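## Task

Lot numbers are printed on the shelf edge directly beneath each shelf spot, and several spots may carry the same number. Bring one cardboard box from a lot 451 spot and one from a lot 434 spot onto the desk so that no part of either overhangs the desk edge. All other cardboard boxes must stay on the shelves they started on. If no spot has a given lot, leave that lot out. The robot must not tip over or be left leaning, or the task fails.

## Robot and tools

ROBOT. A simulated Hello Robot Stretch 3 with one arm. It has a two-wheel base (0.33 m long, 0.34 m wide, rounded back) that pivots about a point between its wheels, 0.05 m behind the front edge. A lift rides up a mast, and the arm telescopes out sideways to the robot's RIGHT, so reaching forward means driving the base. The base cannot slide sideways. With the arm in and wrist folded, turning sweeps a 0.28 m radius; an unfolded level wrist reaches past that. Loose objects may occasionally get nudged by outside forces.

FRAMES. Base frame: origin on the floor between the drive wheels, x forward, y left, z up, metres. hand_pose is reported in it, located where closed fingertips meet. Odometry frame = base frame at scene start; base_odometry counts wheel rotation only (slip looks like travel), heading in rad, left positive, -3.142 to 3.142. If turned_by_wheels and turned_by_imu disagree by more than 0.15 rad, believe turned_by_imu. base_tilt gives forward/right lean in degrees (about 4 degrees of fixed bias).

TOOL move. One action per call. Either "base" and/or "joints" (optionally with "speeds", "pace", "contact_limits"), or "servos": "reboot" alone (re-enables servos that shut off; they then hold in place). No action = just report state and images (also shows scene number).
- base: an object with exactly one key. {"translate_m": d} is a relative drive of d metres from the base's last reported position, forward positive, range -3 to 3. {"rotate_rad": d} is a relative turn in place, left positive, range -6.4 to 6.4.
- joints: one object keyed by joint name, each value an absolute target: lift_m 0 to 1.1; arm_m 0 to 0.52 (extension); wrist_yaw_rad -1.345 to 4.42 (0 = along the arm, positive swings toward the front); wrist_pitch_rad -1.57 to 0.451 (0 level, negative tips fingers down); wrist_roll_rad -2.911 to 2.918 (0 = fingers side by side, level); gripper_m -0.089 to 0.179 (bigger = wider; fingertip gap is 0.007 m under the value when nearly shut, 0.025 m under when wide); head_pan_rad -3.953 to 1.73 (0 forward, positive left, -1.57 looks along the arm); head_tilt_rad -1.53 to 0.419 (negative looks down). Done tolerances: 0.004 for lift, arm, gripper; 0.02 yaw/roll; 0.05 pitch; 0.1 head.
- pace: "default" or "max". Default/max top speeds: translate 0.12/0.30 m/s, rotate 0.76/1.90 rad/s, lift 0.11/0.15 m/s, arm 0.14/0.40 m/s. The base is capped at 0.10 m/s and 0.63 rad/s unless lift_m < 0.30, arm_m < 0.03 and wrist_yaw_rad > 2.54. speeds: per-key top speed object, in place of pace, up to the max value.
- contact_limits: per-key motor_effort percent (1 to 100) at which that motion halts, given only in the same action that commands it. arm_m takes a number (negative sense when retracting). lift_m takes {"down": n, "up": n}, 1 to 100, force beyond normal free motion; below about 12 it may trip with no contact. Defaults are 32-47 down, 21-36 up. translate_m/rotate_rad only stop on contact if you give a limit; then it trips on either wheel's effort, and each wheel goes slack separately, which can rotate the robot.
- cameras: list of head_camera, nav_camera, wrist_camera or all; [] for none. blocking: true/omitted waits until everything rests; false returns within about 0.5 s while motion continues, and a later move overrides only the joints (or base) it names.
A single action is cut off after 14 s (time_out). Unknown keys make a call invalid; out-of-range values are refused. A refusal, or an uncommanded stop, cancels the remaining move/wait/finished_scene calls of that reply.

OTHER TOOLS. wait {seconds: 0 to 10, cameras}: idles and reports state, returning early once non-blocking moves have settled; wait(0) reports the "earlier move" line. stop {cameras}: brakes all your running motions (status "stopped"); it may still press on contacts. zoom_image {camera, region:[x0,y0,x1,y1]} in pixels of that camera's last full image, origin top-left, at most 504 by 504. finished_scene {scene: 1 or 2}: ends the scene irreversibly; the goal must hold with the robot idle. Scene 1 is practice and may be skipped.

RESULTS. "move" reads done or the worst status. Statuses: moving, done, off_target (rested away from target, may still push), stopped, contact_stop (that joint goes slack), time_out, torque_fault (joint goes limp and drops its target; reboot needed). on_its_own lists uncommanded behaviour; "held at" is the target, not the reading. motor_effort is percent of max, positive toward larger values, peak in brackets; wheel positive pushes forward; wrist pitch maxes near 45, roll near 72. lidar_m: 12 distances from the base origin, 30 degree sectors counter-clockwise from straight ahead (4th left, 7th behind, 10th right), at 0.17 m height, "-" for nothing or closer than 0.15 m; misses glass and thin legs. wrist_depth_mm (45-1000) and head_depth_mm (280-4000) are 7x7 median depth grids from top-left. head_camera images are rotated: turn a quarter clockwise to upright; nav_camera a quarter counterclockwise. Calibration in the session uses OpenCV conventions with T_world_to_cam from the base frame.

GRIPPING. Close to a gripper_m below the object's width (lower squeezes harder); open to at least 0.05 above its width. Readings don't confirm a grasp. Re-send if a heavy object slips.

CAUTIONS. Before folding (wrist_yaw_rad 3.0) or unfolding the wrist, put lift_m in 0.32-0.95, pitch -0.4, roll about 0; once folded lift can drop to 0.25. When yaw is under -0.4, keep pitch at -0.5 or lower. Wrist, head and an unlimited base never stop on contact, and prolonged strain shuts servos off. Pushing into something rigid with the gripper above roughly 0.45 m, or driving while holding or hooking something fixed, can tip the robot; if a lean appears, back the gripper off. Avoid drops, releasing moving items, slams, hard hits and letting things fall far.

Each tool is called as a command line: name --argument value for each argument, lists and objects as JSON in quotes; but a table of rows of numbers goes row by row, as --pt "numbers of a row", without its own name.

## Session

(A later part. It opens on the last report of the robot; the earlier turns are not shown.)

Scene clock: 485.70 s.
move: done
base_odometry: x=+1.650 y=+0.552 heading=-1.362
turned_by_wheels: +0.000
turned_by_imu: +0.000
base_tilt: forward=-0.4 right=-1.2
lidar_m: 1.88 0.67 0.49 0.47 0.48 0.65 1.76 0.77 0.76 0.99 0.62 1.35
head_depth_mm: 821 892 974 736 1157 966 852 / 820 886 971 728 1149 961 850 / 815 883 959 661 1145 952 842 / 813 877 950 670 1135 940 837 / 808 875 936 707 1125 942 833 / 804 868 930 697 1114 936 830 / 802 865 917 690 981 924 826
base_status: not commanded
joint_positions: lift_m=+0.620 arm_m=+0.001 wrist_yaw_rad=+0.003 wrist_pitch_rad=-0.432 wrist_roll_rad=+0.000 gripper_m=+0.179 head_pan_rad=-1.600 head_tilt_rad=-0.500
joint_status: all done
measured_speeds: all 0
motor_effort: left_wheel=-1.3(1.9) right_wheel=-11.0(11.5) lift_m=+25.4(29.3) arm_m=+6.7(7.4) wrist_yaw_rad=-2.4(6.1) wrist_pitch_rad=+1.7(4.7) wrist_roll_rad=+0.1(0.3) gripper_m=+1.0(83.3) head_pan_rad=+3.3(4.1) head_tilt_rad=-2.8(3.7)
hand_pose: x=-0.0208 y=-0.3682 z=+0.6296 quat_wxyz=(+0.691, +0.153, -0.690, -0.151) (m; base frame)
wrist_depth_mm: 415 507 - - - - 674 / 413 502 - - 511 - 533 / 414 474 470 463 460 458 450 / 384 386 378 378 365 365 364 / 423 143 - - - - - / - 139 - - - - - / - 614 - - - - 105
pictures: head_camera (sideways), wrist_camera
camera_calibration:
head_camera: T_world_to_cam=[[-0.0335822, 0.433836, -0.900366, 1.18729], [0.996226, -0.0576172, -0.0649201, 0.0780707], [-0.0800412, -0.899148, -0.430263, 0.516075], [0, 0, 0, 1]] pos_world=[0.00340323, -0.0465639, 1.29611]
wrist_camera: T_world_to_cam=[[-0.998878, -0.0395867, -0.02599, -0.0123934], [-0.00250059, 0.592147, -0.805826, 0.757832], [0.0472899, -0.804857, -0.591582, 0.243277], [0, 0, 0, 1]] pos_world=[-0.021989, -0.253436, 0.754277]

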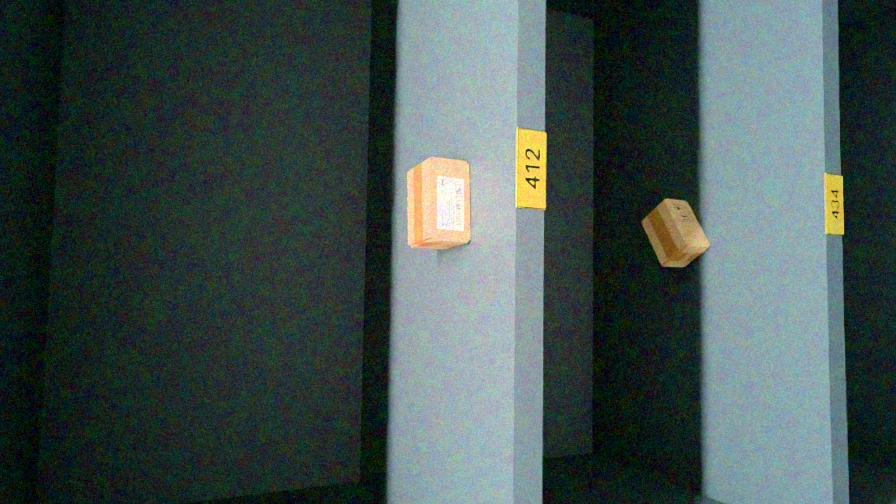

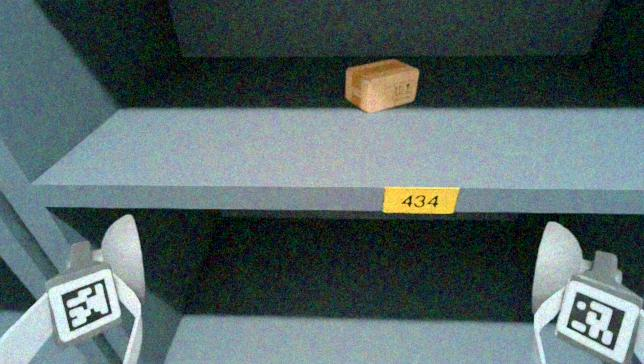

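move --base '{"translate_m": -0.235}' --joints '{"lift_m": 0.575, "wrist_yaw_rad": 0.54}'

move --joints '{"arm_m": 0.22, "lift_m": 0.575}' --contact_limits '{"arm_m": 25}' --cameras '["wrist_camera"]'

Scene clock: 541.13 s.
move: done
base_odometry: x=+1.601 y=+0.782 heading=-1.362
turned_by_wheels: +0.000
turned_by_imu: +0.000
base_tilt: forward=-0.3 right=-1.2
lidar_m: 1.87 0.67 0.48 0.46 0.48 0.65 1.75 1.35 0.62 1.00 0.77 0.77
head_depth_mm: 703 749 739 694 690 747 821 / 821 892 958 731 938 932 847 / 820 884 957 721 1146 957 842 / 811 880 947 715 1133 950 838 / 809 875 945 708 1130 941 833 / 804 872 935 652 1117 929 830 / 805 867 933 651 1111 931 825
base_status: done
joint_positions: lift_m=+0.575 arm_m=+0.001 wrist_yaw_rad=+0.537 wrist_pitch_rad=-0.433 wrist_roll_rad=+0.000 gripper_m=+0.179 head_pan_rad=-1.600 head_tilt_rad=-0.500
joint_status: all done
measured_speeds: all 0
motor_effort: left_wheel=-2.5(10.4) right_wheel=-11.2(12.9) lift_m=+23.4(26.1) arm_m=+10.2(10.8) wrist_yaw_rad=+3.2(4.9) wrist_pitch_rad=+1.9(2.1) wrist_roll_rad=+0.0(0.4) gripper_m=+1.3(1.4) head_pan_rad=+3.4(4.0) head_tilt_rad=-0.8(2.0)
hand_pose: x=+0.0923 y=-0.3368 z=+0.5843 quat_wxyz=(+0.707, +0.330, -0.625, +0.036) (m; base frame)
wrist_depth_mm: 809 514 - - - - - / - 572 504 492 468 466 474 / - - - 413 367 361 358 / - - - - 357 314 295 / - 759 824 - - - 283 / 123 805 830 - - - - / 712 725 737 724 - - 105
pictures: none

Scene clock: 544.00 s.
move: done
base_odometry: x=+1.601 y=+0.782 heading=-1.362
turned_by_wheels: +0.000
turned_by_imu: +0.000
base_tilt: forward=-0.4 right=-1.1
lidar_m: 1.87 0.67 0.48 0.46 0.48 0.65 1.76 1.35 0.62 0.99 0.77 0.76
head_depth_mm: 702 748 740 695 689 747 823 / 821 886 954 732 936 927 847 / 816 885 962 724 1141 952 520 / 815 881 949 713 1129 949 519 / 812 877 942 705 1124 941 600 / 805 871 933 651 1118 928 807 / 801 868 931 650 1109 931 825
base_status: not commanded
joint_positions: lift_m=+0.575 arm_m=+0.220 wrist_yaw_rad=+0.537 wrist_pitch_rad=-0.433 wrist_roll_rad=+0.000 gripper_m=+0.179 head_pan_rad=-1.600 head_tilt_rad=-0.500
joint_status: all done
measured_speeds: all 0
motor_effort: left_wheel=-2.5(2.7) right_wheel=-11.7(12.1) lift_m=+26.9(28.8) arm_m=+12.7(15.0) wrist_yaw_rad=+2.1(3.3) wrist_pitch_rad=+1.9(2.1) wrist_roll_rad=-0.2(0.3) gripper_m=+0.5(1.4) head_pan_rad=+3.6(3.9) head_tilt_rad=+0.4(1.2)
contact_limits: arm_m 25 (drawing in: default 31, maximum 55; extending or still: default 40, maximum 69)
hand_pose: x=+0.0923 y=-0.5562 z=+0.5843 quat_wxyz=(+0.707, +0.330, -0.625, +0.037) (m; base frame)
wrist_depth_mm: 412 483 - - - - - / 430 473 495 461 346 445 415 / 378 373 370 365 328 357 355 / 345 297 294 291 289 287 287 / 494 257 245 243 242 239 246 / 123 140 222 207 208 200 204 / 710 709 - 191 181 180 107
pictures: wrist_camera
camera_calibration:
wrist_camera: T_world_to_cam=[[-0.839782, -0.542301, -0.0259999, -0.20224], [-0.303947, 0.509278, -0.805141, 0.814356], [0.44987, -0.66824, -0.592513, 0.0991782], [0, 0, 0, 1]] pos_world=[0.0330657, -0.458134, 0.709177]

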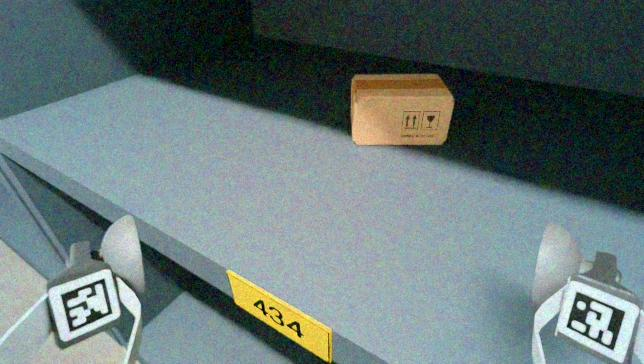

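move --base '{"translate_m": 0.016}' --joints '{"arm_m": 0.32, "wrist_yaw_rad": 0.48}' --contact_limits '{"arm_m": 25}'

move --joints '{"lift_m": 0.556}' --speeds '{"lift_m": 0.04}' --cameras '["wrist_camera"]'

Scene clock: 567.77 s.
move: done
base_odometry: x=+1.604 y=+0.766 heading=-1.362
turned_by_wheels: +0.000
turned_by_imu: +0.000
base_tilt: forward=-0.4 right=-1.3
lidar_m: 1.87 0.67 0.48 0.46 0.48 0.65 1.76 1.36 0.63 0.99 0.75 0.76
head_depth_mm: 714 786 782 696 725 763 822 / 822 889 955 731 987 930 845 / 817 883 961 721 1141 956 547 / 815 880 948 712 1135 949 619 / 810 874 941 706 1125 912 811 / 804 874 936 648 1116 929 831 / 803 868 934 662 1113 930 825
base_status: done
joint_positions: lift_m=+0.575 arm_m=+0.320 wrist_yaw_rad=+0.483 wrist_pitch_rad=-0.433 wrist_roll_rad=+0.000 gripper_m=+0.179 head_pan_rad=-1.600 head_tilt_rad=-0.500
joint_status: all done
measured_speeds: all 0
motor_effort: left_wheel=+4.3(10.4) right_wheel=+3.1(8.3) lift_m=+30.6(31.4) arm_m=+12.2(14.9) wrist_yaw_rad=-2.7(5.5) wrist_pitch_rad=+2.0(2.1) wrist_roll_rad=-0.2(0.3) gripper_m=+0.5(1.1) head_pan_rad=+3.0(3.8) head_tilt_rad=+2.3(2.6)
contact_limits: arm_m 25 (drawing in: default 31, maximum 55; extending or still: default 40, maximum 69)
hand_pose: x=+0.0818 y=-0.6621 z=+0.5843 quat_wxyz=(+0.707, +0.313, -0.634, +0.017) (m; base frame)
wrist_depth_mm: 413 485 - - - - - / 427 477 498 461 426 - - / 376 374 371 260 362 356 340 / 298 298 294 250 269 287 285 / 256 239 243 243 241 240 245 / - 144 209 208 207 199 204 / 176 184 188 181 181 180 107
pictures: none

Scene clock: 568.73 s.
move: done
base_odometry: x=+1.604 y=+0.766 heading=-1.362
turned_by_wheels: +0.000
turned_by_imu: +0.000
base_tilt: forward=-0.4 right=-1.1
lidar_m: 1.87 0.67 0.48 0.46 0.48 0.65 1.76 1.36 0.63 1.00 0.76 0.76
head_depth_mm: 714 788 779 697 724 762 824 / 822 891 958 731 985 932 850 / 819 884 961 721 1144 956 568 / 816 880 949 714 1137 952 620 / 808 875 942 709 1119 940 789 / 808 873 935 648 1121 933 830 / 801 868 932 662 1113 933 827
base_status: not commanded
joint_positions: lift_m=+0.556 arm_m=+0.320 wrist_yaw_rad=+0.483 wrist_pitch_rad=-0.433 wrist_roll_rad=+0.000 gripper_m=+0.179 head_pan_rad=-1.600 head_tilt_rad=-0.500
joint_status: all done
measured_speeds: all 0
motor_effort: left_wheel=+4.6(4.8) right_wheel=+3.4(4.0) lift_m=+23.1(30.5) arm_m=+11.5(13.3) wrist_yaw_rad=-2.4(4.1) wrist_pitch_rad=+2.0(2.1) wrist_roll_rad=-0.2(0.3) gripper_m=+0.4(1.1) head_pan_rad=+3.2(3.4) head_tilt_rad=+2.1(2.9)
contact_limits: arm_m 25 (drawing in: default 31, maximum 55; extending or still: default 40, maximum 69)
hand_pose: x=+0.0818 y=-0.6621 z=+0.5653 quat_wxyz=(+0.707, +0.313, -0.634, +0.017) (m; base frame)
wrist_depth_mm: 414 482 - - - - - / 420 453 442 440 404 378 - / 336 332 330 234 295 320 315 / 267 265 263 245 249 255 256 / 221 219 218 216 215 213 213 / 118 177 186 185 184 183 182 / 156 163 163 166 161 157 107
pictures: wrist_camera
camera_calibration:
wrist_camera: T_world_to_cam=[[-0.867882, -0.496088, -0.0260315, -0.236081], [-0.275935, 0.524983, -0.805142, 0.857873], [0.413087, -0.691585, -0.592511, 0.00947441], [0, 0, 0, 1]] pos_world=[0.0279126, -0.560934, 0.690177]

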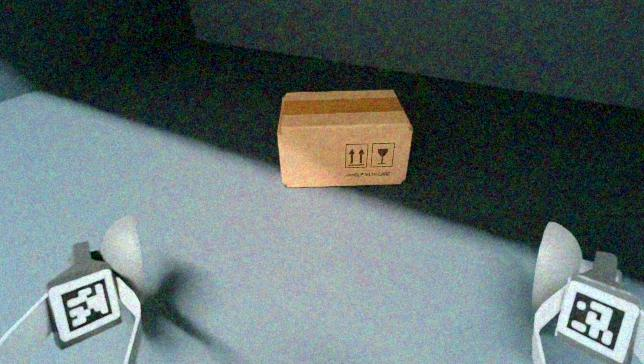

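move --base '{"translate_m": 0.051}' --joints '{"arm_m": 0.422}' --speeds '{"translate_m": 0.03, "arm_m": 0.06}' --contact_limits '{"arm_m": 25}' --cameras '["wrist_camera"]'

Scene clock: 582.03 s.
move: done
base_odometry: x=+1.615 y=+0.716 heading=-1.362
turned_by_wheels: +0.000
turned_by_imu: +0.000
base_tilt: forward=-0.3 right=-1.3
lidar_m: 1.87 0.67 0.48 0.47 0.48 0.65 1.76 1.40 0.65 0.99 0.72 0.76
head_depth_mm: 823 872 904 741 840 880 831 / 820 889 971 730 1110 962 848 / 820 884 963 721 1143 727 581 / 813 880 948 713 1135 704 840 / 809 875 939 661 1126 859 835 / 804 869 933 655 1120 910 830 / 800 864 932 689 1110 932 827
base_status: done
joint_positions: lift_m=+0.556 arm_m=+0.422 wrist_yaw_rad=+0.483 wrist_pitch_rad=-0.433 wrist_roll_rad=+0.000 gripper_m=+0.179 head_pan_rad=-1.600 head_tilt_rad=-0.500
joint_status: all done
measured_speeds: all 0
motor_effort: left_wheel=+4.5(9.3) right_wheel=+6.8(9.7) lift_m=+26.4(26.5) arm_m=+12.6(15.1) wrist_yaw_rad=-2.4(4.7) wrist_pitch_rad=+2.0(2.1) wrist_roll_rad=+0.0(0.4) gripper_m=+0.4(1.1) head_pan_rad=+2.9(3.5) head_tilt_rad=+3.1(4.5)
contact_limits: arm_m 25 (drawing in: default 31, maximum 55; extending or still: default 40, maximum 69)
hand_pose: x=+0.0818 y=-0.7641 z=+0.5653 quat_wxyz=(+0.707, +0.313, -0.634, +0.017) (m; base frame)
wrist_depth_mm: 373 440 - - - - - / 387 439 413 385 - - - / 334 332 330 326 322 304 288 / 266 265 263 270 247 255 253 / 221 219 204 141 149 213 212 / 118 176 149 141 144 182 181 / 156 163 159 157 158 160 107
pictures: wrist_camera
camera_calibration:
wrist_camera: T_world_to_cam=[[-0.867882, -0.496088, -0.0260315, -0.286682], [-0.275935, 0.524983, -0.805142, 0.911421], [0.413087, -0.691585, -0.592511, -0.0610672], [0, 0, 0, 1]] pos_world=[0.0279126, -0.662934, 0.690177]

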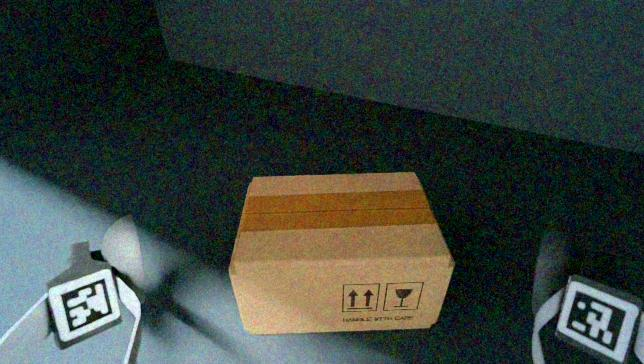

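move --joints '{"gripper_m": 0.03}' --cameras '["wrist_camera"]'

move --joints '{"lift_m": 0.63}' --speeds '{"lift_m": 0.05}' --cameras '["wrist_camera"]'

Scene clock: 590.17 s.
move: done
base_odometry: x=+1.615 y=+0.716 heading=-1.362
turned_by_wheels: +0.000
turned_by_imu: +0.000
base_tilt: forward=-0.2 right=-1.2
lidar_m: 1.87 0.67 0.48 0.47 0.48 0.65 1.76 1.41 0.65 0.99 0.72 0.76
head_depth_mm: 820 872 905 739 838 880 832 / 822 889 968 730 1105 959 847 / 818 879 959 721 1140 727 581 / 817 880 948 717 1134 704 839 / 810 875 937 659 1128 864 836 / 805 866 935 654 1120 942 831 / 800 867 929 692 1109 934 830
base_status: not commanded
joint_positions: lift_m=+0.556 arm_m=+0.422 wrist_yaw_rad=+0.481 wrist_pitch_rad=-0.433 wrist_roll_rad=+0.000 gripper_m=+0.031 head_pan_rad=-1.600 head_tilt_rad=-0.500
joint_status: all done
measured_speeds: all 0
motor_effort: left_wheel=+3.6(4.3) right_wheel=+6.8(7.8) lift_m=+30.4(31.7) arm_m=+2.8(7.0) wrist_yaw_rad=-1.4(4.1) wrist_pitch_rad=+1.9(2.1) wrist_roll_rad=-0.1(0.3) gripper_m=-21.3(94.4) head_pan_rad=+3.2(3.3) head_tilt_rad=+3.9(4.7)
contact_limits: arm_m 25 (drawing in: default 31, maximum 55; extending or still: default 40, maximum 69)
hand_pose: x=+0.0814 y=-0.7643 z=+0.5653 quat_wxyz=(+0.707, +0.312, -0.634, +0.017) (m; base frame)
wrist_depth_mm: 374 442 - - - - - / 387 437 416 384 - - - / 335 334 328 327 322 306 288 / 265 265 262 268 246 255 254 / 221 220 148 141 145 213 212 / 188 187 137 144 138 183 182 / 164 123 158 158 159 152 163
pictures: wrist_camera
camera_calibration:
wrist_camera: T_world_to_cam=[[-0.868794, -0.494492, -0.025972, -0.285861], [-0.275005, 0.525457, -0.805151, 0.911714], [0.411787, -0.692368, -0.592501, -0.0615447], [0, 0, 0, 1]] pos_world=[0.0277142, -0.663034, 0.690177]

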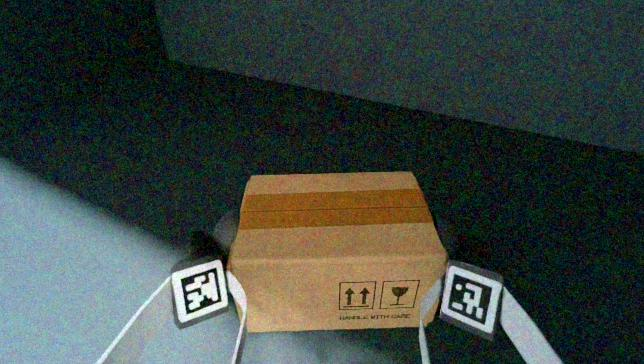

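Scene clock: 592.17 s.
move: done
base_odometry: x=+1.615 y=+0.716 heading=-1.362
turned_by_wheels: +0.000
turned_by_imu: +0.000
base_tilt: forward=-0.3 right=-1.2
lidar_m: 1.87 0.67 0.48 0.46 0.48 0.65 1.76 1.41 0.65 0.99 0.72 0.76
head_depth_mm: 824 872 901 743 840 881 831 / 821 890 966 729 1111 956 823 / 817 884 964 722 1104 609 506 / 812 877 949 715 1128 688 840 / 810 877 938 660 914 884 836 / 805 871 935 655 1117 937 829 / 799 863 933 693 1112 934 827
base_status: not commanded
joint_positions: lift_m=+0.630 arm_m=+0.422 wrist_yaw_rad=+0.481 wrist_pitch_rad=-0.441 wrist_roll_rad=+0.000 gripper_m=+0.033 head_pan_rad=-1.600 head_tilt_rad=-0.500
joint_status: all done
measured_speeds: all 0
motor_effort: left_wheel=+4.0(4.3) right_wheel=+7.3(8.3) lift_m=+30.0(33.9) arm_m=-1.2(2.6) wrist_yaw_rad=-0.5(2.9) wrist_pitch_rad=+3.4(3.5) wrist_roll_rad=+0.1(0.3) gripper_m=-9.2(21.7) head_pan_rad=+2.4(3.1) head_tilt_rad=+3.7(5.2)
contact_limits: arm_m 25 (drawing in: default 31, maximum 55; extending or still: default 40, maximum 69)
hand_pose: x=+0.0810 y=-0.7634 z=+0.6376 quat_wxyz=(+0.707, +0.315, -0.633, +0.014) (m; base frame)
wrist_depth_mm: 372 444 - - - - - / 390 469 - - - - - / 400 455 474 423 - - - / 385 380 384 178 359 352 - / 322 319 148 142 146 310 308 / 276 274 137 143 141 258 265 / 246 227 226 225 224 223 233
pictures: wrist_camera
camera_calibration:
wrist_camera: T_world_to_cam=[[-0.868873, -0.494334, -0.0263444, -0.28357], [-0.277794, 0.530933, -0.800588, 0.970886], [0.409745, -0.68829, -0.598636, -0.0107341], [0, 0, 0, 1]] pos_world=[0.0277186, -0.663042, 0.763383]

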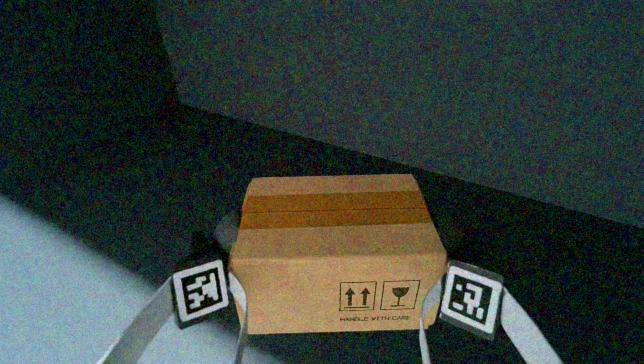

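move --joints '{"arm_m": 0.0}' --cameras '["wrist_camera"]'

move --base '{"translate_m": -1.1}' --joints '{"lift_m": 0.83, "wrist_yaw_rad": 0.0, "head_pan_rad": -3.1, "head_tilt_rad": -0.4}' --speeds '{"wrist_yaw_rad": 0.5}' --cameras '["wrist_camera", "nav_camera"]'

Scene clock: 614.90 s.
move: done
base_odometry: x=+1.615 y=+0.716 heading=-1.362
turned_by_wheels: +0.000
turned_by_imu: +0.000
base_tilt: forward=-0.4 right=-1.2
lidar_m: 1.87 0.67 0.49 0.46 0.48 0.65 1.76 1.41 0.65 0.99 0.72 0.76
head_depth_mm: 824 874 904 739 838 880 831 / 821 891 972 732 1107 957 849 / 816 881 966 725 1141 955 845 / 812 878 948 714 1131 951 844 / 810 873 940 661 1121 942 833 / 803 874 937 655 1120 938 830 / 799 864 930 693 1116 935 827
base_status: not commanded
joint_positions: lift_m=+0.630 arm_m=+0.001 wrist_yaw_rad=+0.481 wrist_pitch_rad=-0.441 wrist_roll_rad=+0.000 gripper_m=+0.033 head_pan_rad=-1.600 head_tilt_rad=-0.500
joint_status: all done
measured_speeds: all 0
motor_effort: left_wheel=+3.7(4.3) right_wheel=+7.7(8.3) lift_m=+28.1(28.3) arm_m=-12.5(14.5) wrist_yaw_rad=-1.2(2.8) wrist_pitch_rad=+3.5(3.6) wrist_roll_rad=+0.1(0.4) gripper_m=-9.1(9.9) head_pan_rad=+2.1(3.2) head_tilt_rad=+4.1(4.7)
hand_pose: x=+0.0810 y=-0.3419 z=+0.6375 quat_wxyz=(+0.707, +0.315, -0.633, +0.014) (m; base frame)
wrist_depth_mm: - 470 - - - - - / - 510 - - - - 536 / - 610 505 474 467 460 464 / - - 179 178 370 375 371 / - - 147 142 146 336 321 / 919 915 136 144 140 - - / 810 782 750 160 157 106 -
pictures: wrist_camera
camera_calibration:
wrist_camera: T_world_to_cam=[[-0.868888, -0.494309, -0.0263193, -0.075223], [-0.278048, 0.531355, -0.800219, 0.746847], [0.409541, -0.687983, -0.59913, 0.279777], [0, 0, 0, 1]] pos_world=[0.0277191, -0.241543, 0.763284]

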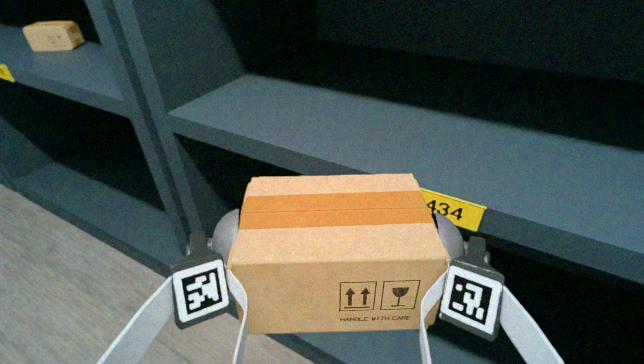

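Scene clock: 627.03 s.
move: done
base_odometry: x=+1.387 y=+1.792 heading=-1.362
turned_by_wheels: +0.000
turned_by_imu: -0.001
base_tilt: forward=-0.3 right=-1.1
lidar_m: 1.84 0.65 0.47 0.45 0.47 0.64 1.26 1.30 0.59 0.77 0.90 0.84
head_depth_mm: 1058 1130 1192 1265 1292 1258 1232 / 1061 1127 1205 1295 1398 1509 1514 / 1063 1130 1206 1292 1407 1519 1520 / 1066 1135 1208 1300 1413 1533 1442 / 1064 1137 1219 1300 1400 1520 1405 / 1069 1133 1210 1302 1408 1523 1403 / 1071 1140 1225 1308 1413 1535 1390
base_status: done
joint_positions: lift_m=+0.830 arm_m=+0.001 wrist_yaw_rad=+0.003 wrist_pitch_rad=-0.441 wrist_roll_rad=+0.000 gripper_m=+0.033 head_pan_rad=-3.100 head_tilt_rad=-0.400
joint_status: all done
measured_speeds: all 0
motor_effort: left_wheel=-1.3(10.1) right_wheel=-10.8(14.2) lift_m=+24.6(34.8) arm_m=+1.2(13.1) wrist_yaw_rad=-2.9(7.9) wrist_pitch_rad=+3.6(3.7) wrist_roll_rad=-0.2(0.4) gripper_m=-9.5(9.9) head_pan_rad=+3.6(4.5) head_tilt_rad=-3.8(6.8)
hand_pose: x=-0.0209 y=-0.3669 z=+0.8375 quat_wxyz=(+0.690, +0.156, -0.689, -0.154) (m; base frame)
wrist_depth_mm: - - - - - - 284 / - - - - - - - / - - - - - - - / - - 179 171 177 - - / - - 148 142 146 - - / - - 136 144 141 - - / - - 155 160 161 571 980
pictures: nav_camera (sideways), wrist_camera
camera_calibration:
nav_camera: T_world_to_cam=[[-0.363946, -0.0322201, 0.930863, -1.16621], [-0.0571798, 0.998289, 0.012198, 0.0346479], [-0.929663, -0.0487871, -0.365166, 0.434127], [0, 0, 0, 1]] pos_world=[-0.0188646, -0.0509843, 1.24369]
wrist_camera: T_world_to_cam=[[-0.998897, -0.0388934, -0.0262947, -0.00648865], [-0.00229177, 0.59981, -0.800139, 0.922671], [0.0468919, -0.799197, -0.599238, 0.375792], [0, 0, 0, 1]] pos_world=[-0.0219886, -0.253348, 0.963284]

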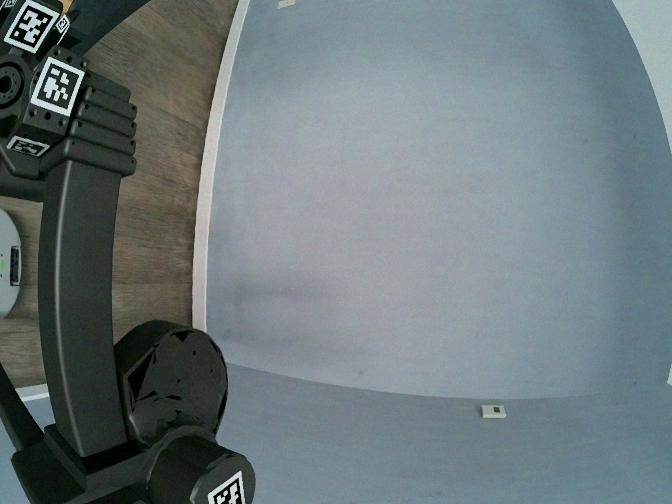

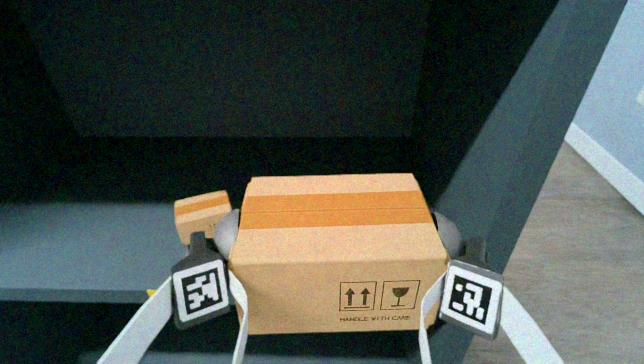

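move --base '{"translate_m": -0.64}' --cameras '[]'

move --base '{"rotate_rad": -1.597}' --joints '{"head_pan_rad": 0.0, "head_tilt_rad": -0.4}' --cameras '["nav_camera", "wrist_camera"]'

Scene clock: 661.97 s.
move: done
base_odometry: x=+1.254 y=+2.418 heading=-1.362
turned_by_wheels: +0.000
turned_by_imu: +0.000
base_tilt: forward=-0.2 right=-1.0
lidar_m: 1.80 0.64 0.47 0.45 0.46 0.63 0.63 0.65 0.88 2.36 0.68 1.39
head_depth_mm: 512 544 581 626 675 731 780 / 515 545 584 627 677 736 771 / 514 547 587 628 676 737 783 / 515 547 587 629 679 738 805 / 517 548 588 630 681 742 805 / 517 549 587 631 684 740 812 / 518 552 590 634 683 745 811
base_status: done
joint_positions: lift_m=+0.830 arm_m=+0.001 wrist_yaw_rad=+0.003 wrist_pitch_rad=-0.441 wrist_roll_rad=+0.000 gripper_m=+0.033 head_pan_rad=-3.100 head_tilt_rad=-0.400
joint_status: not commanded
measured_speeds: all 0
motor_effort: left_wheel=-1.5(10.3) right_wheel=-10.3(14.1) lift_m=+30.3(31.3) arm_m=+12.6(12.7) wrist_yaw_rad=-2.1(4.4) wrist_pitch_rad=+3.5(3.6) wrist_roll_rad=-0.1(0.4) gripper_m=-8.9(9.8) head_pan_rad=+3.8(4.1) head_tilt_rad=-3.5(4.4)
hand_pose: x=-0.0209 y=-0.3669 z=+0.8375 quat_wxyz=(+0.690, +0.156, -0.689, -0.154) (m; base frame)
wrist_depth_mm: - - - - - - - / - - - - - - - / - - - - - - - / - - - 179 - - - / - - 147 142 146 - - / 542 - 137 144 141 - - / - - 940 958 949 125 883
pictures: none
No camera images: "cameras" was empty.

Scene clock: 665.60 s.
move: done
base_odometry: x=+1.254 y=+2.418 heading=-2.958
turned_by_wheels: -1.597
turned_by_imu: -1.572
base_tilt: forward=-0.4 right=-1.2
lidar_m: 2.24 0.68 1.38 1.91 0.65 0.47 0.45 0.46 0.62 0.63 0.65 0.87
head_depth_mm: 1663 1634 1604 1591 1567 1557 1386 / 2412 2357 2288 2228 2133 1789 1414 / 2803 2990 3143 3334 2440 1769 1413 / 2775 2966 3156 3297 2388 1767 1408 / 2825 2961 3118 3299 2368 1766 1410 / 2781 2933 3143 3281 2405 1746 1398 / 2773 2932 3046 3236 2342 1672 1312
base_status: done
joint_positions: lift_m=+0.830 arm_m=+0.001 wrist_yaw_rad=+0.003 wrist_pitch_rad=-0.441 wrist_roll_rad=+0.000 gripper_m=+0.033 head_pan_rad=+0.003 head_tilt_rad=-0.400
joint_status: all done
measured_speeds: all 0
motor_effort: left_wheel=+7.9(11.7) right_wheel=-9.9(13.7) lift_m=+31.7(32.2) arm_m=+2.6(12.5) wrist_yaw_rad=-3.2(4.3) wrist_pitch_rad=+3.5(3.6) wrist_roll_rad=+0.1(0.3) gripper_m=-8.8(9.8) head_pan_rad=-3.4(5.6) head_tilt_rad=-3.2(7.7)
hand_pose: x=-0.0210 y=-0.3669 z=+0.8375 quat_wxyz=(+0.690, +0.156, -0.689, -0.154) (m; base frame)
wrist_depth_mm: 361 356 356 355 351 348 348 / 393 389 389 387 385 381 379 / 435 429 427 425 422 418 414 / 482 479 464 179 448 464 462 / 547 536 148 142 146 525 508 / 607 584 137 144 141 576 557 / - - 154 159 157 107 507
pictures: nav_camera (sideways), wrist_camera
camera_calibration:
nav_camera: T_world_to_cam=[[0.364944, 0.018067, 0.930854, -1.17063], [0.0184113, -0.999756, 0.0121862, 0.0341947], [0.930847, 0.0126909, -0.365188, 0.422845], [0, 0, 0, 1]] pos_world=[0.0329821, 0.04997, 1.24369]
wrist_camera: T_world_to_cam=[[-0.998907, -0.0386143, -0.0263371, -0.00638096], [-0.0020906, 0.599818, -0.800134, 0.922733], [0.0466941, -0.799204, -0.599243, 0.375711], [0, 0, 0, 1]] pos_world=[-0.0219884, -0.253448, 0.963284]

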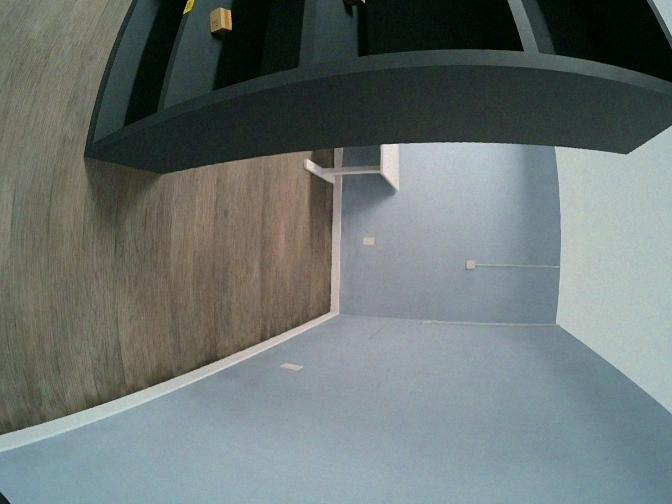

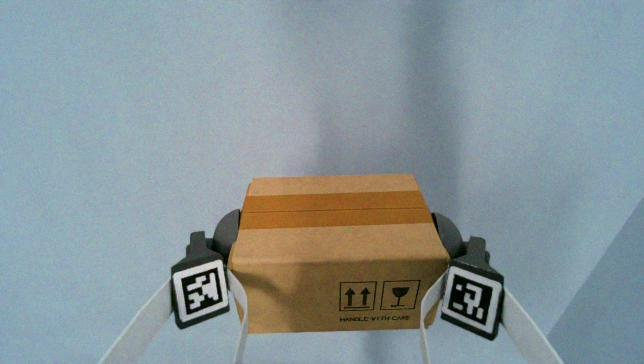

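move --base '{"translate_m": 0.9}' --cameras '[]'

move --base '{"translate_m": 0.9}' --cameras '["nav_camera", "wrist_camera"]'

Scene clock: 692.13 s.
move: done
base_odometry: x=+0.369 y=+2.254 heading=-2.958
turned_by_wheels: +0.000
turned_by_imu: +0.000
base_tilt: forward=-0.2 right=-1.1
lidar_m: 2.18 2.11 0.43 0.41 0.42 1.40 1.34 0.88 0.63 0.61 0.63 0.85
head_depth_mm: 1608 1578 1544 1536 1509 1502 1377 / 2026 2125 2200 2161 2092 1780 1424 / 2057 2181 2322 2489 2422 1779 1403 / 2026 2153 2307 2472 2377 1768 1408 / 2017 2159 2301 2483 2400 1761 1406 / 2002 2144 2293 2451 2377 1755 1396 / 2001 2130 2286 2449 2341 1736 1384
base_status: done
joint_positions: lift_m=+0.830 arm_m=+0.001 wrist_yaw_rad=+0.002 wrist_pitch_rad=-0.441 wrist_roll_rad=+0.000 gripper_m=+0.033 head_pan_rad=+0.000 head_tilt_rad=-0.400
joint_status: not commanded
measured_speeds: all 0
motor_effort: left_wheel=+8.0(11.9) right_wheel=+1.1(11.2) lift_m=+29.3(31.5) arm_m=-5.6(13.4) wrist_yaw_rad=-2.8(4.5) wrist_pitch_rad=+3.6(3.7) wrist_roll_rad=-0.1(0.3) gripper_m=-9.4(10.0) head_pan_rad=-2.7(3.8) head_tilt_rad=-2.7(4.0)
hand_pose: x=-0.0210 y=-0.3669 z=+0.8375 quat_wxyz=(+0.690, +0.156, -0.689, -0.154) (m; base frame)
wrist_depth_mm: 341 339 337 333 334 332 329 / 375 369 366 366 362 360 357 / 411 411 403 401 398 395 395 / 458 456 439 178 423 438 437 / 515 510 147 142 146 483 484 / 593 554 137 144 141 542 559 / - - 154 159 157 107 630
pictures: none
No camera images: "cameras" was empty.

Scene clock: 702.27 s.
move: done
base_odometry: x=-0.516 y=+2.090 heading=-2.958
turned_by_wheels: +0.000
turned_by_imu: +0.001
base_tilt: forward=-0.4 right=-1.2
lidar_m: 1.52 1.35 1.83 3.24 1.12 0.88 2.23 0.86 0.62 0.59 0.61 0.82
head_depth_mm: 1280 1361 1434 1478 1468 1455 1366 / 1275 1356 1453 1560 1697 1747 1415 / 1273 1352 1442 1558 1697 1764 1404 / 1269 1344 1430 1550 1658 1751 1397 / 1267 1342 1429 1540 1671 1744 1399 / 1264 1336 1428 1531 1659 1745 1388 / 1253 1334 1418 1528 1645 1731 1387
base_status: done
joint_positions: lift_m=+0.830 arm_m=+0.001 wrist_yaw_rad=+0.002 wrist_pitch_rad=-0.441 wrist_roll_rad=+0.000 gripper_m=+0.033 head_pan_rad=+0.000 head_tilt_rad=-0.400
joint_status: not commanded
measured_speeds: all 0
motor_effort: left_wheel=+5.5(13.4) right_wheel=+3.9(10.9) lift_m=+28.8(30.4) arm_m=+2.5(6.1) wrist_yaw_rad=-2.9(4.2) wrist_pitch_rad=+3.5(3.6) wrist_roll_rad=-0.2(0.3) gripper_m=-9.3(9.8) head_pan_rad=-3.2(3.6) head_tilt_rad=-2.4(3.2)
hand_pose: x=-0.0210 y=-0.3669 z=+0.8375 quat_wxyz=(+0.690, +0.156, -0.689, -0.154) (m; base frame)
wrist_depth_mm: 322 322 320 315 314 313 310 / 352 351 351 345 344 340 341 / 387 388 382 381 377 377 373 / 433 429 417 179 401 419 409 / 484 482 148 142 146 467 465 / 562 524 137 143 141 518 526 / 617 93 155 160 161 121 608
pictures: nav_camera (sideways), wrist_camera
camera_calibration:
nav_camera: T_world_to_cam=[[0.364991, 0.0170454, 0.930855, -1.17062], [0.015624, -0.999804, 0.0121817, 0.0341779], [0.93088, 0.0100975, -0.365186, 0.422884], [0, 0, 0, 1]] pos_world=[0.0330759, 0.0498547, 1.24369]
wrist_camera: T_world_to_cam=[[-0.998907, -0.0386143, -0.0263371, -0.0063771], [-0.0020906, 0.599818, -0.800134, 0.922673], [0.0466941, -0.799204, -0.599243, 0.375791], [0, 0, 0, 1]] pos_world=[-0.0219884, -0.253348, 0.963284]

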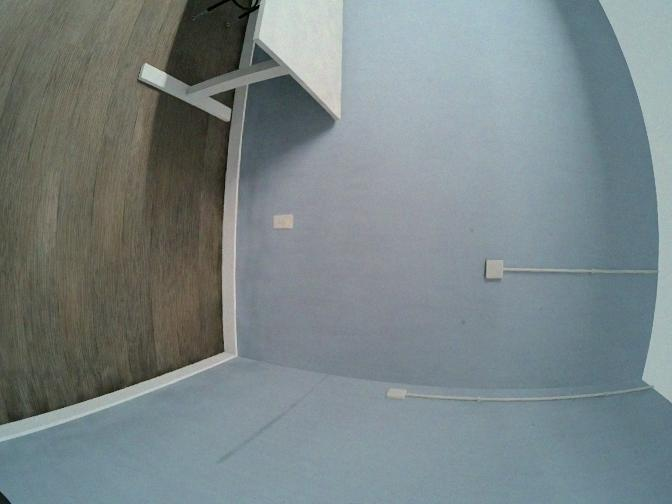

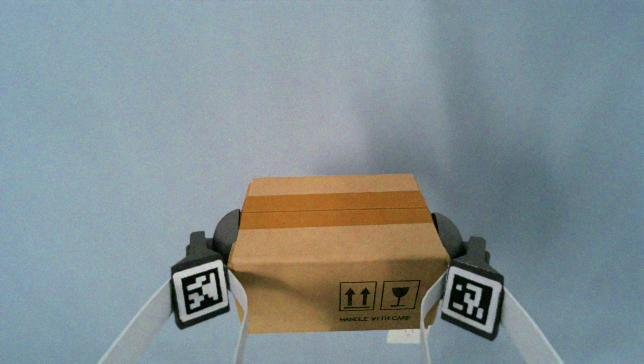

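move --base '{"rotate_rad": 1.617}' --joints '{"head_pan_rad": -1.2, "head_tilt_rad": -0.5}' --cameras '["head_camera"]'

move --base '{"translate_m": 1.2}' --joints '{"head_pan_rad": -1.6}' --cameras '["head_camera", "wrist_camera"]'

Scene clock: 716.40 s.
move: done
base_odometry: x=-0.516 y=+2.090 heading=-1.341
turned_by_wheels: +1.617
turned_by_imu: +1.591
base_tilt: forward=-0.4 right=-1.3
lidar_m: 2.86 1.08 0.88 2.21 0.83 0.61 0.59 0.61 0.85 1.51 1.34 1.68
head_depth_mm: 1214 1301 1401 1517 1629 1625 457 / 1255 1345 1451 1567 1732 1617 457 / 1298 1393 1512 1647 1826 1606 1303 / 1350 1457 1579 1723 1883 1602 1302 / 1405 1520 1657 1821 1955 1589 1291 / 1465 1591 1720 1479 1799 1579 1289 / 1529 1659 1803 1289 1955 1538 1289
base_status: done
joint_positions: lift_m=+0.830 arm_m=+0.001 wrist_yaw_rad=+0.002 wrist_pitch_rad=-0.441 wrist_roll_rad=+0.000 gripper_m=+0.033 head_pan_rad=-1.201 head_tilt_rad=-0.501
joint_status: all done
measured_speeds: all 0
motor_effort: left_wheel=-9.4(13.0) right_wheel=+9.5(12.1) lift_m=+27.6(28.6) arm_m=-0.5(5.7) wrist_yaw_rad=-1.9(3.6) wrist_pitch_rad=+3.5(3.6) wrist_roll_rad=+0.1(0.3) gripper_m=-8.8(9.9) head_pan_rad=+3.3(6.2) head_tilt_rad=-3.4(8.0)
hand_pose: x=-0.0210 y=-0.3669 z=+0.8375 quat_wxyz=(+0.690, +0.156, -0.689, -0.154) (m; base frame)
wrist_depth_mm: - - - - - - - / - - - - - - - / - - - - - - - / - - - 178 - - - / - - 147 141 146 - - / - - 137 144 141 - - / - 971 948 946 926 124 -
pictures: head_camera (sideways)
camera_calibration:
head_camera: T_world_to_cam=[[-0.199722, 0.386924, -0.900223, 1.18808], [0.940251, 0.334231, -0.0649472, 0.0784188], [0.275753, -0.859406, -0.430559, 0.51419], [0, 0, 0, 1]] pos_world=[0.0217623, -0.0440065, 1.29601]

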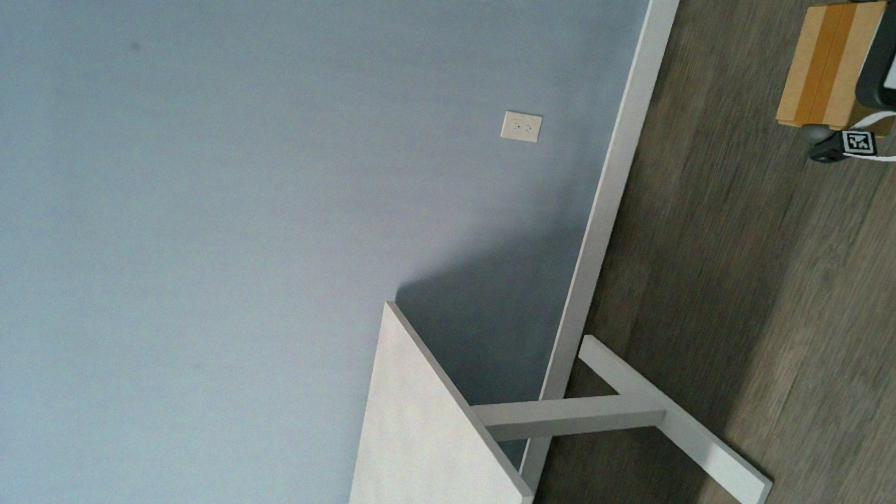

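Scene clock: 729.53 s.
move: done
base_odometry: x=-0.243 y=+0.921 heading=-1.342
turned_by_wheels: +0.000
turned_by_imu: +0.000
base_tilt: forward=-0.3 right=-1.3
lidar_m: 2.50 1.06 0.78 0.76 0.79 1.84 1.78 1.85 1.12 1.02 0.97 2.16
head_depth_mm: 1275 1380 1504 1616 1005 1633 1320 / 1273 1378 1505 1366 991 1528 1286 / 1267 1377 1493 1348 981 1612 1217 / 1267 1373 1481 1328 973 1604 307 / 1263 1367 1489 1325 966 1589 472 / 1267 1359 1485 1310 959 1544 1292 / 1261 1354 1477 1291 950 1576 1289
base_status: done
joint_positions: lift_m=+0.830 arm_m=+0.001 wrist_yaw_rad=+0.002 wrist_pitch_rad=-0.441 wrist_roll_rad=+0.000 gripper_m=+0.033 head_pan_rad=-1.600 head_tilt_rad=-0.500
joint_status: all done
measured_speeds: all 0
motor_effort: left_wheel=+0.3(9.2) right_wheel=+10.4(13.7) lift_m=+26.0(28.3) arm_m=-10.5(13.5) wrist_yaw_rad=-2.6(4.0) wrist_pitch_rad=+3.4(3.6) wrist_roll_rad=+0.1(0.4) gripper_m=-9.2(10.0) head_pan_rad=+3.0(5.2) head_tilt_rad=+4.7(4.8)
hand_pose: x=-0.0210 y=-0.3669 z=+0.8375 quat_wxyz=(+0.690, +0.156, -0.689, -0.154) (m; base frame)
wrist_depth_mm: - - - - - - - / 674 - - - - - - / - - - - - - - / - - - 178 - - - / - - 147 142 146 - - / - - 136 144 141 - - / - 972 948 947 959 927 963
pictures: head_camera (sideways), wrist_camera
camera_calibration:
head_camera: T_world_to_cam=[[-0.0335974, 0.433635, -0.900462, 1.18741], [0.996225, -0.0576249, -0.0649208, 0.0780711], [-0.080041, -0.899244, -0.430062, 0.515809], [0, 0, 0, 1]] pos_world=[0.00340318, -0.0465648, 1.29611]
wrist_camera: T_world_to_cam=[[-0.998917, -0.0383944, -0.0262992, -0.00645785], [-0.00198919, 0.599822, -0.800131, 0.922673], [0.0464953, -0.799211, -0.599249, 0.375795], [0, 0, 0, 1]] pos_world=[-0.0220882, -0.253348, 0.963284]

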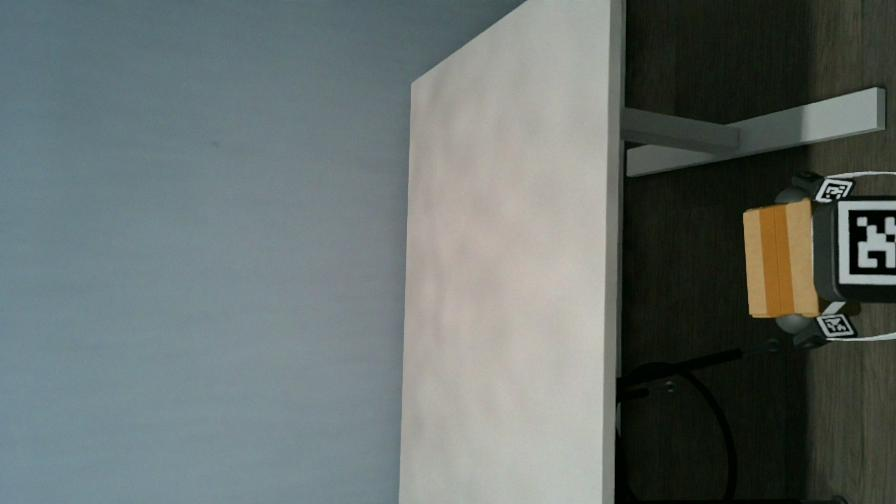

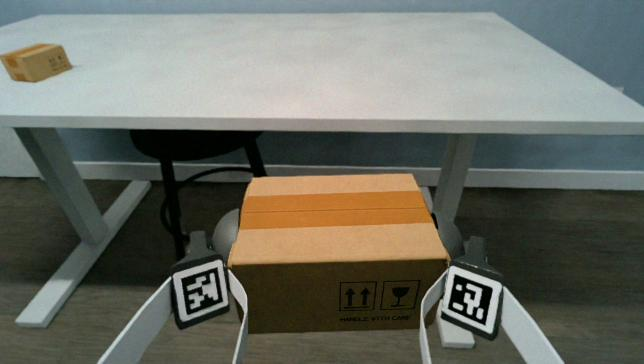

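move --joints '{"arm_m": 0.51}' --contact_limits '{"arm_m": 25}' --cameras '["wrist_camera"]'

move --joints '{"lift_m": 0.76}' --speeds '{"lift_m": 0.06}' --cameras '["wrist_camera"]'

move --joints '{"lift_m": 0.736}' --speeds '{"lift_m": 0.03}' --contact_limits '{"lift_m": {"down": 13}}' --cameras '["wrist_camera", "head_camera"]'

Scene clock: 750.60 s.
move: done
base_odometry: x=-0.243 y=+0.921 heading=-1.342
turned_by_wheels: +0.000
turned_by_imu: +0.000
base_tilt: forward=-0.3 right=-1.2
lidar_m: 2.50 1.06 0.78 0.76 0.79 1.84 1.78 1.85 1.13 1.01 0.97 2.16
head_depth_mm: 1273 1376 1510 1610 1001 1582 - / 1273 1379 1503 1368 418 330 1218 / 1270 1380 1501 647 899 1602 1317 / 1269 1369 1486 658 936 1609 1306 / 1265 1365 1486 1319 968 1598 1299 / 1263 1359 1474 1306 964 1527 1285 / 1253 1355 1480 1296 954 1572 1288
base_status: not commanded
joint_positions: lift_m=+0.830 arm_m=+0.510 wrist_yaw_rad=+0.002 wrist_pitch_rad=-0.442 wrist_roll_rad=+0.000 gripper_m=+0.033 head_pan_rad=-1.600 head_tilt_rad=-0.500
joint_status: all done
measured_speeds: all 0
motor_effort: left_wheel=+0.2(0.7) right_wheel=+10.9(11.4) lift_m=+25.8(26.2) arm_m=+13.0(15.4) wrist_yaw_rad=-2.6(4.0) wrist_pitch_rad=+3.6(3.7) wrist_roll_rad=-0.1(0.3) gripper_m=-8.9(9.9) head_pan_rad=+3.1(4.1) head_tilt_rad=+3.5(4.9)
contact_limits: arm_m 25 (drawing in: default 31, maximum 55; extending or still: default 40, maximum 69)
hand_pose: x=-0.0210 y=-0.8763 z=+0.8374 quat_wxyz=(+0.690, +0.156, -0.689, -0.154) (m; base frame)
wrist_depth_mm: - - - - - - - / - - - - - - - / - - - - - - - / - - - 170 169 - - / - - 147 142 146 - - / - - 136 144 141 - - / - - 154 159 157 106 -
pictures: wrist_camera
camera_calibration:
wrist_camera: T_world_to_cam=[[-0.998916, -0.03839, -0.0263092, -0.0260094], [-0.00199153, 0.600046, -0.799963, 1.22821], [0.0464973, -0.799044, -0.599473, -0.0311199], [0, 0, 0, 1]] pos_world=[-0.0220882, -0.762849, 0.963184]

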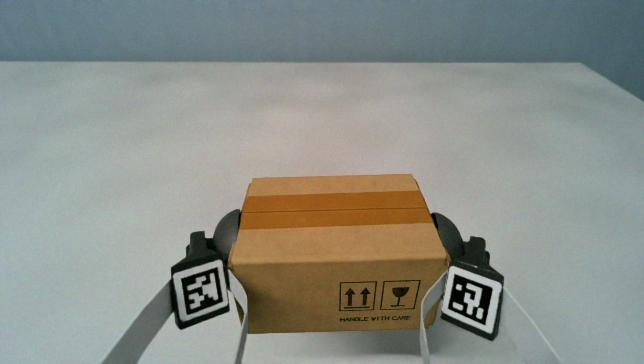

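Scene clock: 752.37 s.
move: done
base_odometry: x=-0.243 y=+0.921 heading=-1.342
turned_by_wheels: +0.000
turned_by_imu: +0.000
base_tilt: forward=-0.5 right=-1.1
lidar_m: 2.49 1.06 0.78 0.76 0.79 1.84 1.78 1.85 1.13 1.02 0.97 2.16
head_depth_mm: 1273 1379 1508 1607 999 1633 1299 / 1272 1371 1495 1358 991 417 325 / 1266 1371 1498 1344 576 1517 1315 / 1266 1368 1493 1335 877 1605 1311 / 1261 1361 1494 1323 947 1588 1302 / 1257 1359 1487 1309 957 1532 1294 / 1255 1359 1480 1296 956 1586 1292
base_status: not commanded
joint_positions: lift_m=+0.760 arm_m=+0.510 wrist_yaw_rad=+0.002 wrist_pitch_rad=-0.442 wrist_roll_rad=+0.000 gripper_m=+0.033 head_pan_rad=-1.600 head_tilt_rad=-0.500
joint_status: all done
measured_speeds: all 0
motor_effort: left_wheel=+0.3(0.6) right_wheel=+10.3(11.1) lift_m=+26.5(26.5) arm_m=+11.7(13.6) wrist_yaw_rad=-2.9(3.8) wrist_pitch_rad=+3.5(3.7) wrist_roll_rad=-0.2(0.3) gripper_m=-9.2(9.8) head_pan_rad=+3.0(3.8) head_tilt_rad=+2.9(4.7)
contact_limits: arm_m 25 (drawing in: default 31, maximum 55; extending or still: default 40, maximum 69)
hand_pose: x=-0.0210 y=-0.8763 z=+0.7674 quat_wxyz=(+0.690, +0.156, -0.689, -0.154) (m; base frame)
wrist_depth_mm: - - - - - - - / - - - - - - - / - - - - - - - / - - - 171 171 - - / - - 147 142 146 - - / - - 136 143 141 - - / - - 155 159 157 106 -
pictures: wrist_camera
camera_calibration:
wrist_camera: T_world_to_cam=[[-0.998917, -0.0383879, -0.0263076, -0.0278509], [-0.00199529, 0.600111, -0.799915, 1.17222], [0.0464945, -0.798995, -0.599537, -0.0729888], [0, 0, 0, 1]] pos_world=[-0.0220882, -0.762849, 0.893184]

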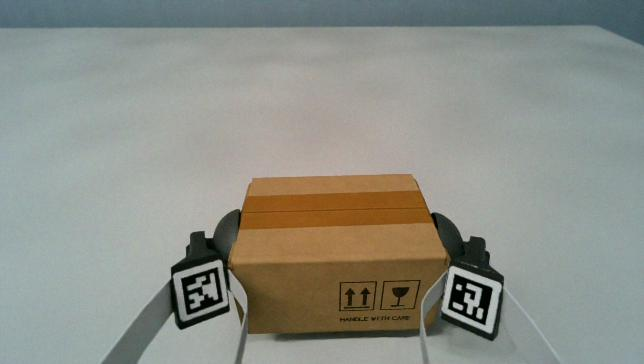

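Scene clock: 753.60 s.
move: done
base_odometry: x=-0.243 y=+0.921 heading=-1.342
turned_by_wheels: +0.000
turned_by_imu: +0.000
base_tilt: forward=-0.3 right=-1.2
lidar_m: 2.50 1.06 0.78 0.76 0.79 1.84 1.77 1.85 1.13 1.02 0.97 2.16
head_depth_mm: 1279 1376 1511 1608 996 1632 1321 / 1276 1377 1506 1361 991 1357 352 / 1275 1366 1499 1348 621 1471 1277 / 1268 1377 1501 1336 713 1601 1304 / 1257 1365 1488 1321 968 1590 1299 / 1259 1356 1473 1310 961 1534 1297 / 1254 1352 1483 1283 954 1579 1292
base_status: not commanded
joint_positions: lift_m=+0.736 arm_m=+0.510 wrist_yaw_rad=+0.002 wrist_pitch_rad=-0.410 wrist_roll_rad=+0.000 gripper_m=+0.033 head_pan_rad=-1.600 head_tilt_rad=-0.500
joint_status: all done
measured_speeds: all 0
motor_effort: left_wheel=+0.2(0.6) right_wheel=+10.7(11.1) lift_m=+19.6(26.1) arm_m=+10.6(12.2) wrist_yaw_rad=-3.1(4.1) wrist_pitch_rad=-2.2(3.6) wrist_roll_rad=-0.2(0.3) gripper_m=-9.1(9.6) head_pan_rad=+3.1(3.7) head_tilt_rad=+2.7(3.6)
contact_limits: arm_m 25 (drawing in: default 31, maximum 55; extending or still: default 40, maximum 69); lift_m down 13 (down: maximum 72; up: maximum 65)
hand_pose: x=-0.0210 y=-0.8804 z=+0.7505 quat_wxyz=(+0.693, +0.145, -0.692, -0.143) (m; base frame)
wrist_depth_mm: - - - - - - - / - - - - - - - / - - - - - - - / - - - 177 168 - - / - - 147 141 145 - - / - - 137 143 138 - - / - - 155 160 158 107 -
pictures: head_camera (sideways), wrist_camera
camera_calibration:
head_camera: T_world_to_cam=[[-0.0336646, 0.433312, -0.900615, 1.18759], [0.996231, -0.0575256, -0.0649159, 0.0780693], [-0.0799373, -0.899406, -0.429742, 0.515385], [0, 0, 0, 1]] pos_world=[0.00340327, -0.0465662, 1.29612]
wrist_camera: T_world_to_cam=[[-0.998912, -0.0392888, -0.0251325, -0.0301059], [-0.00199505, 0.574368, -0.818595, 1.1525], [0.0465969, -0.817654, -0.573821, -0.122015], [0, 0, 0, 1]] pos_world=[-0.0220883, -0.762908, 0.87266]

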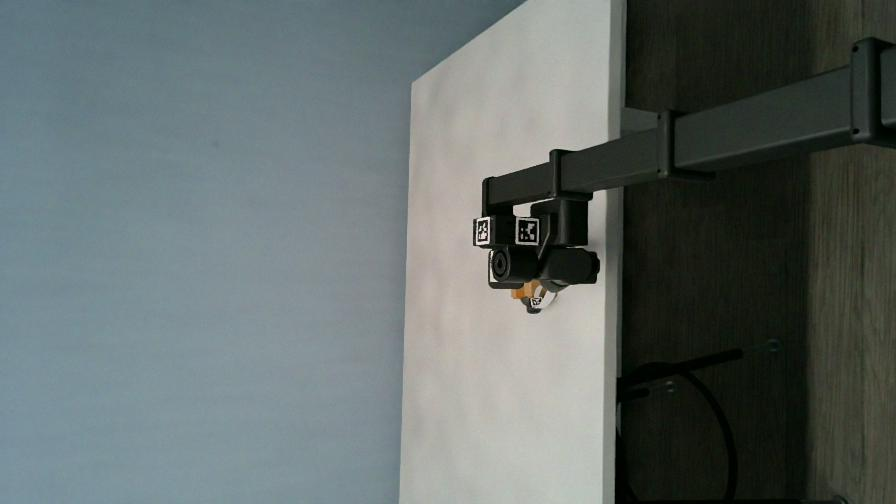

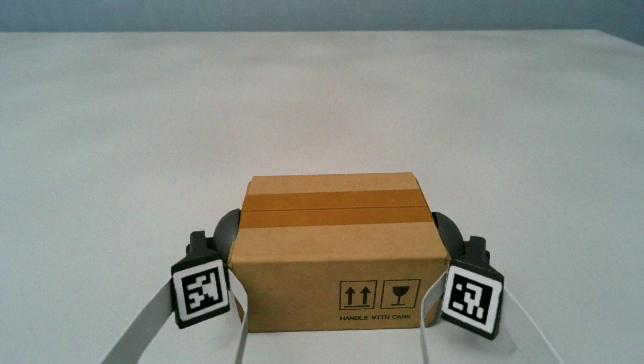

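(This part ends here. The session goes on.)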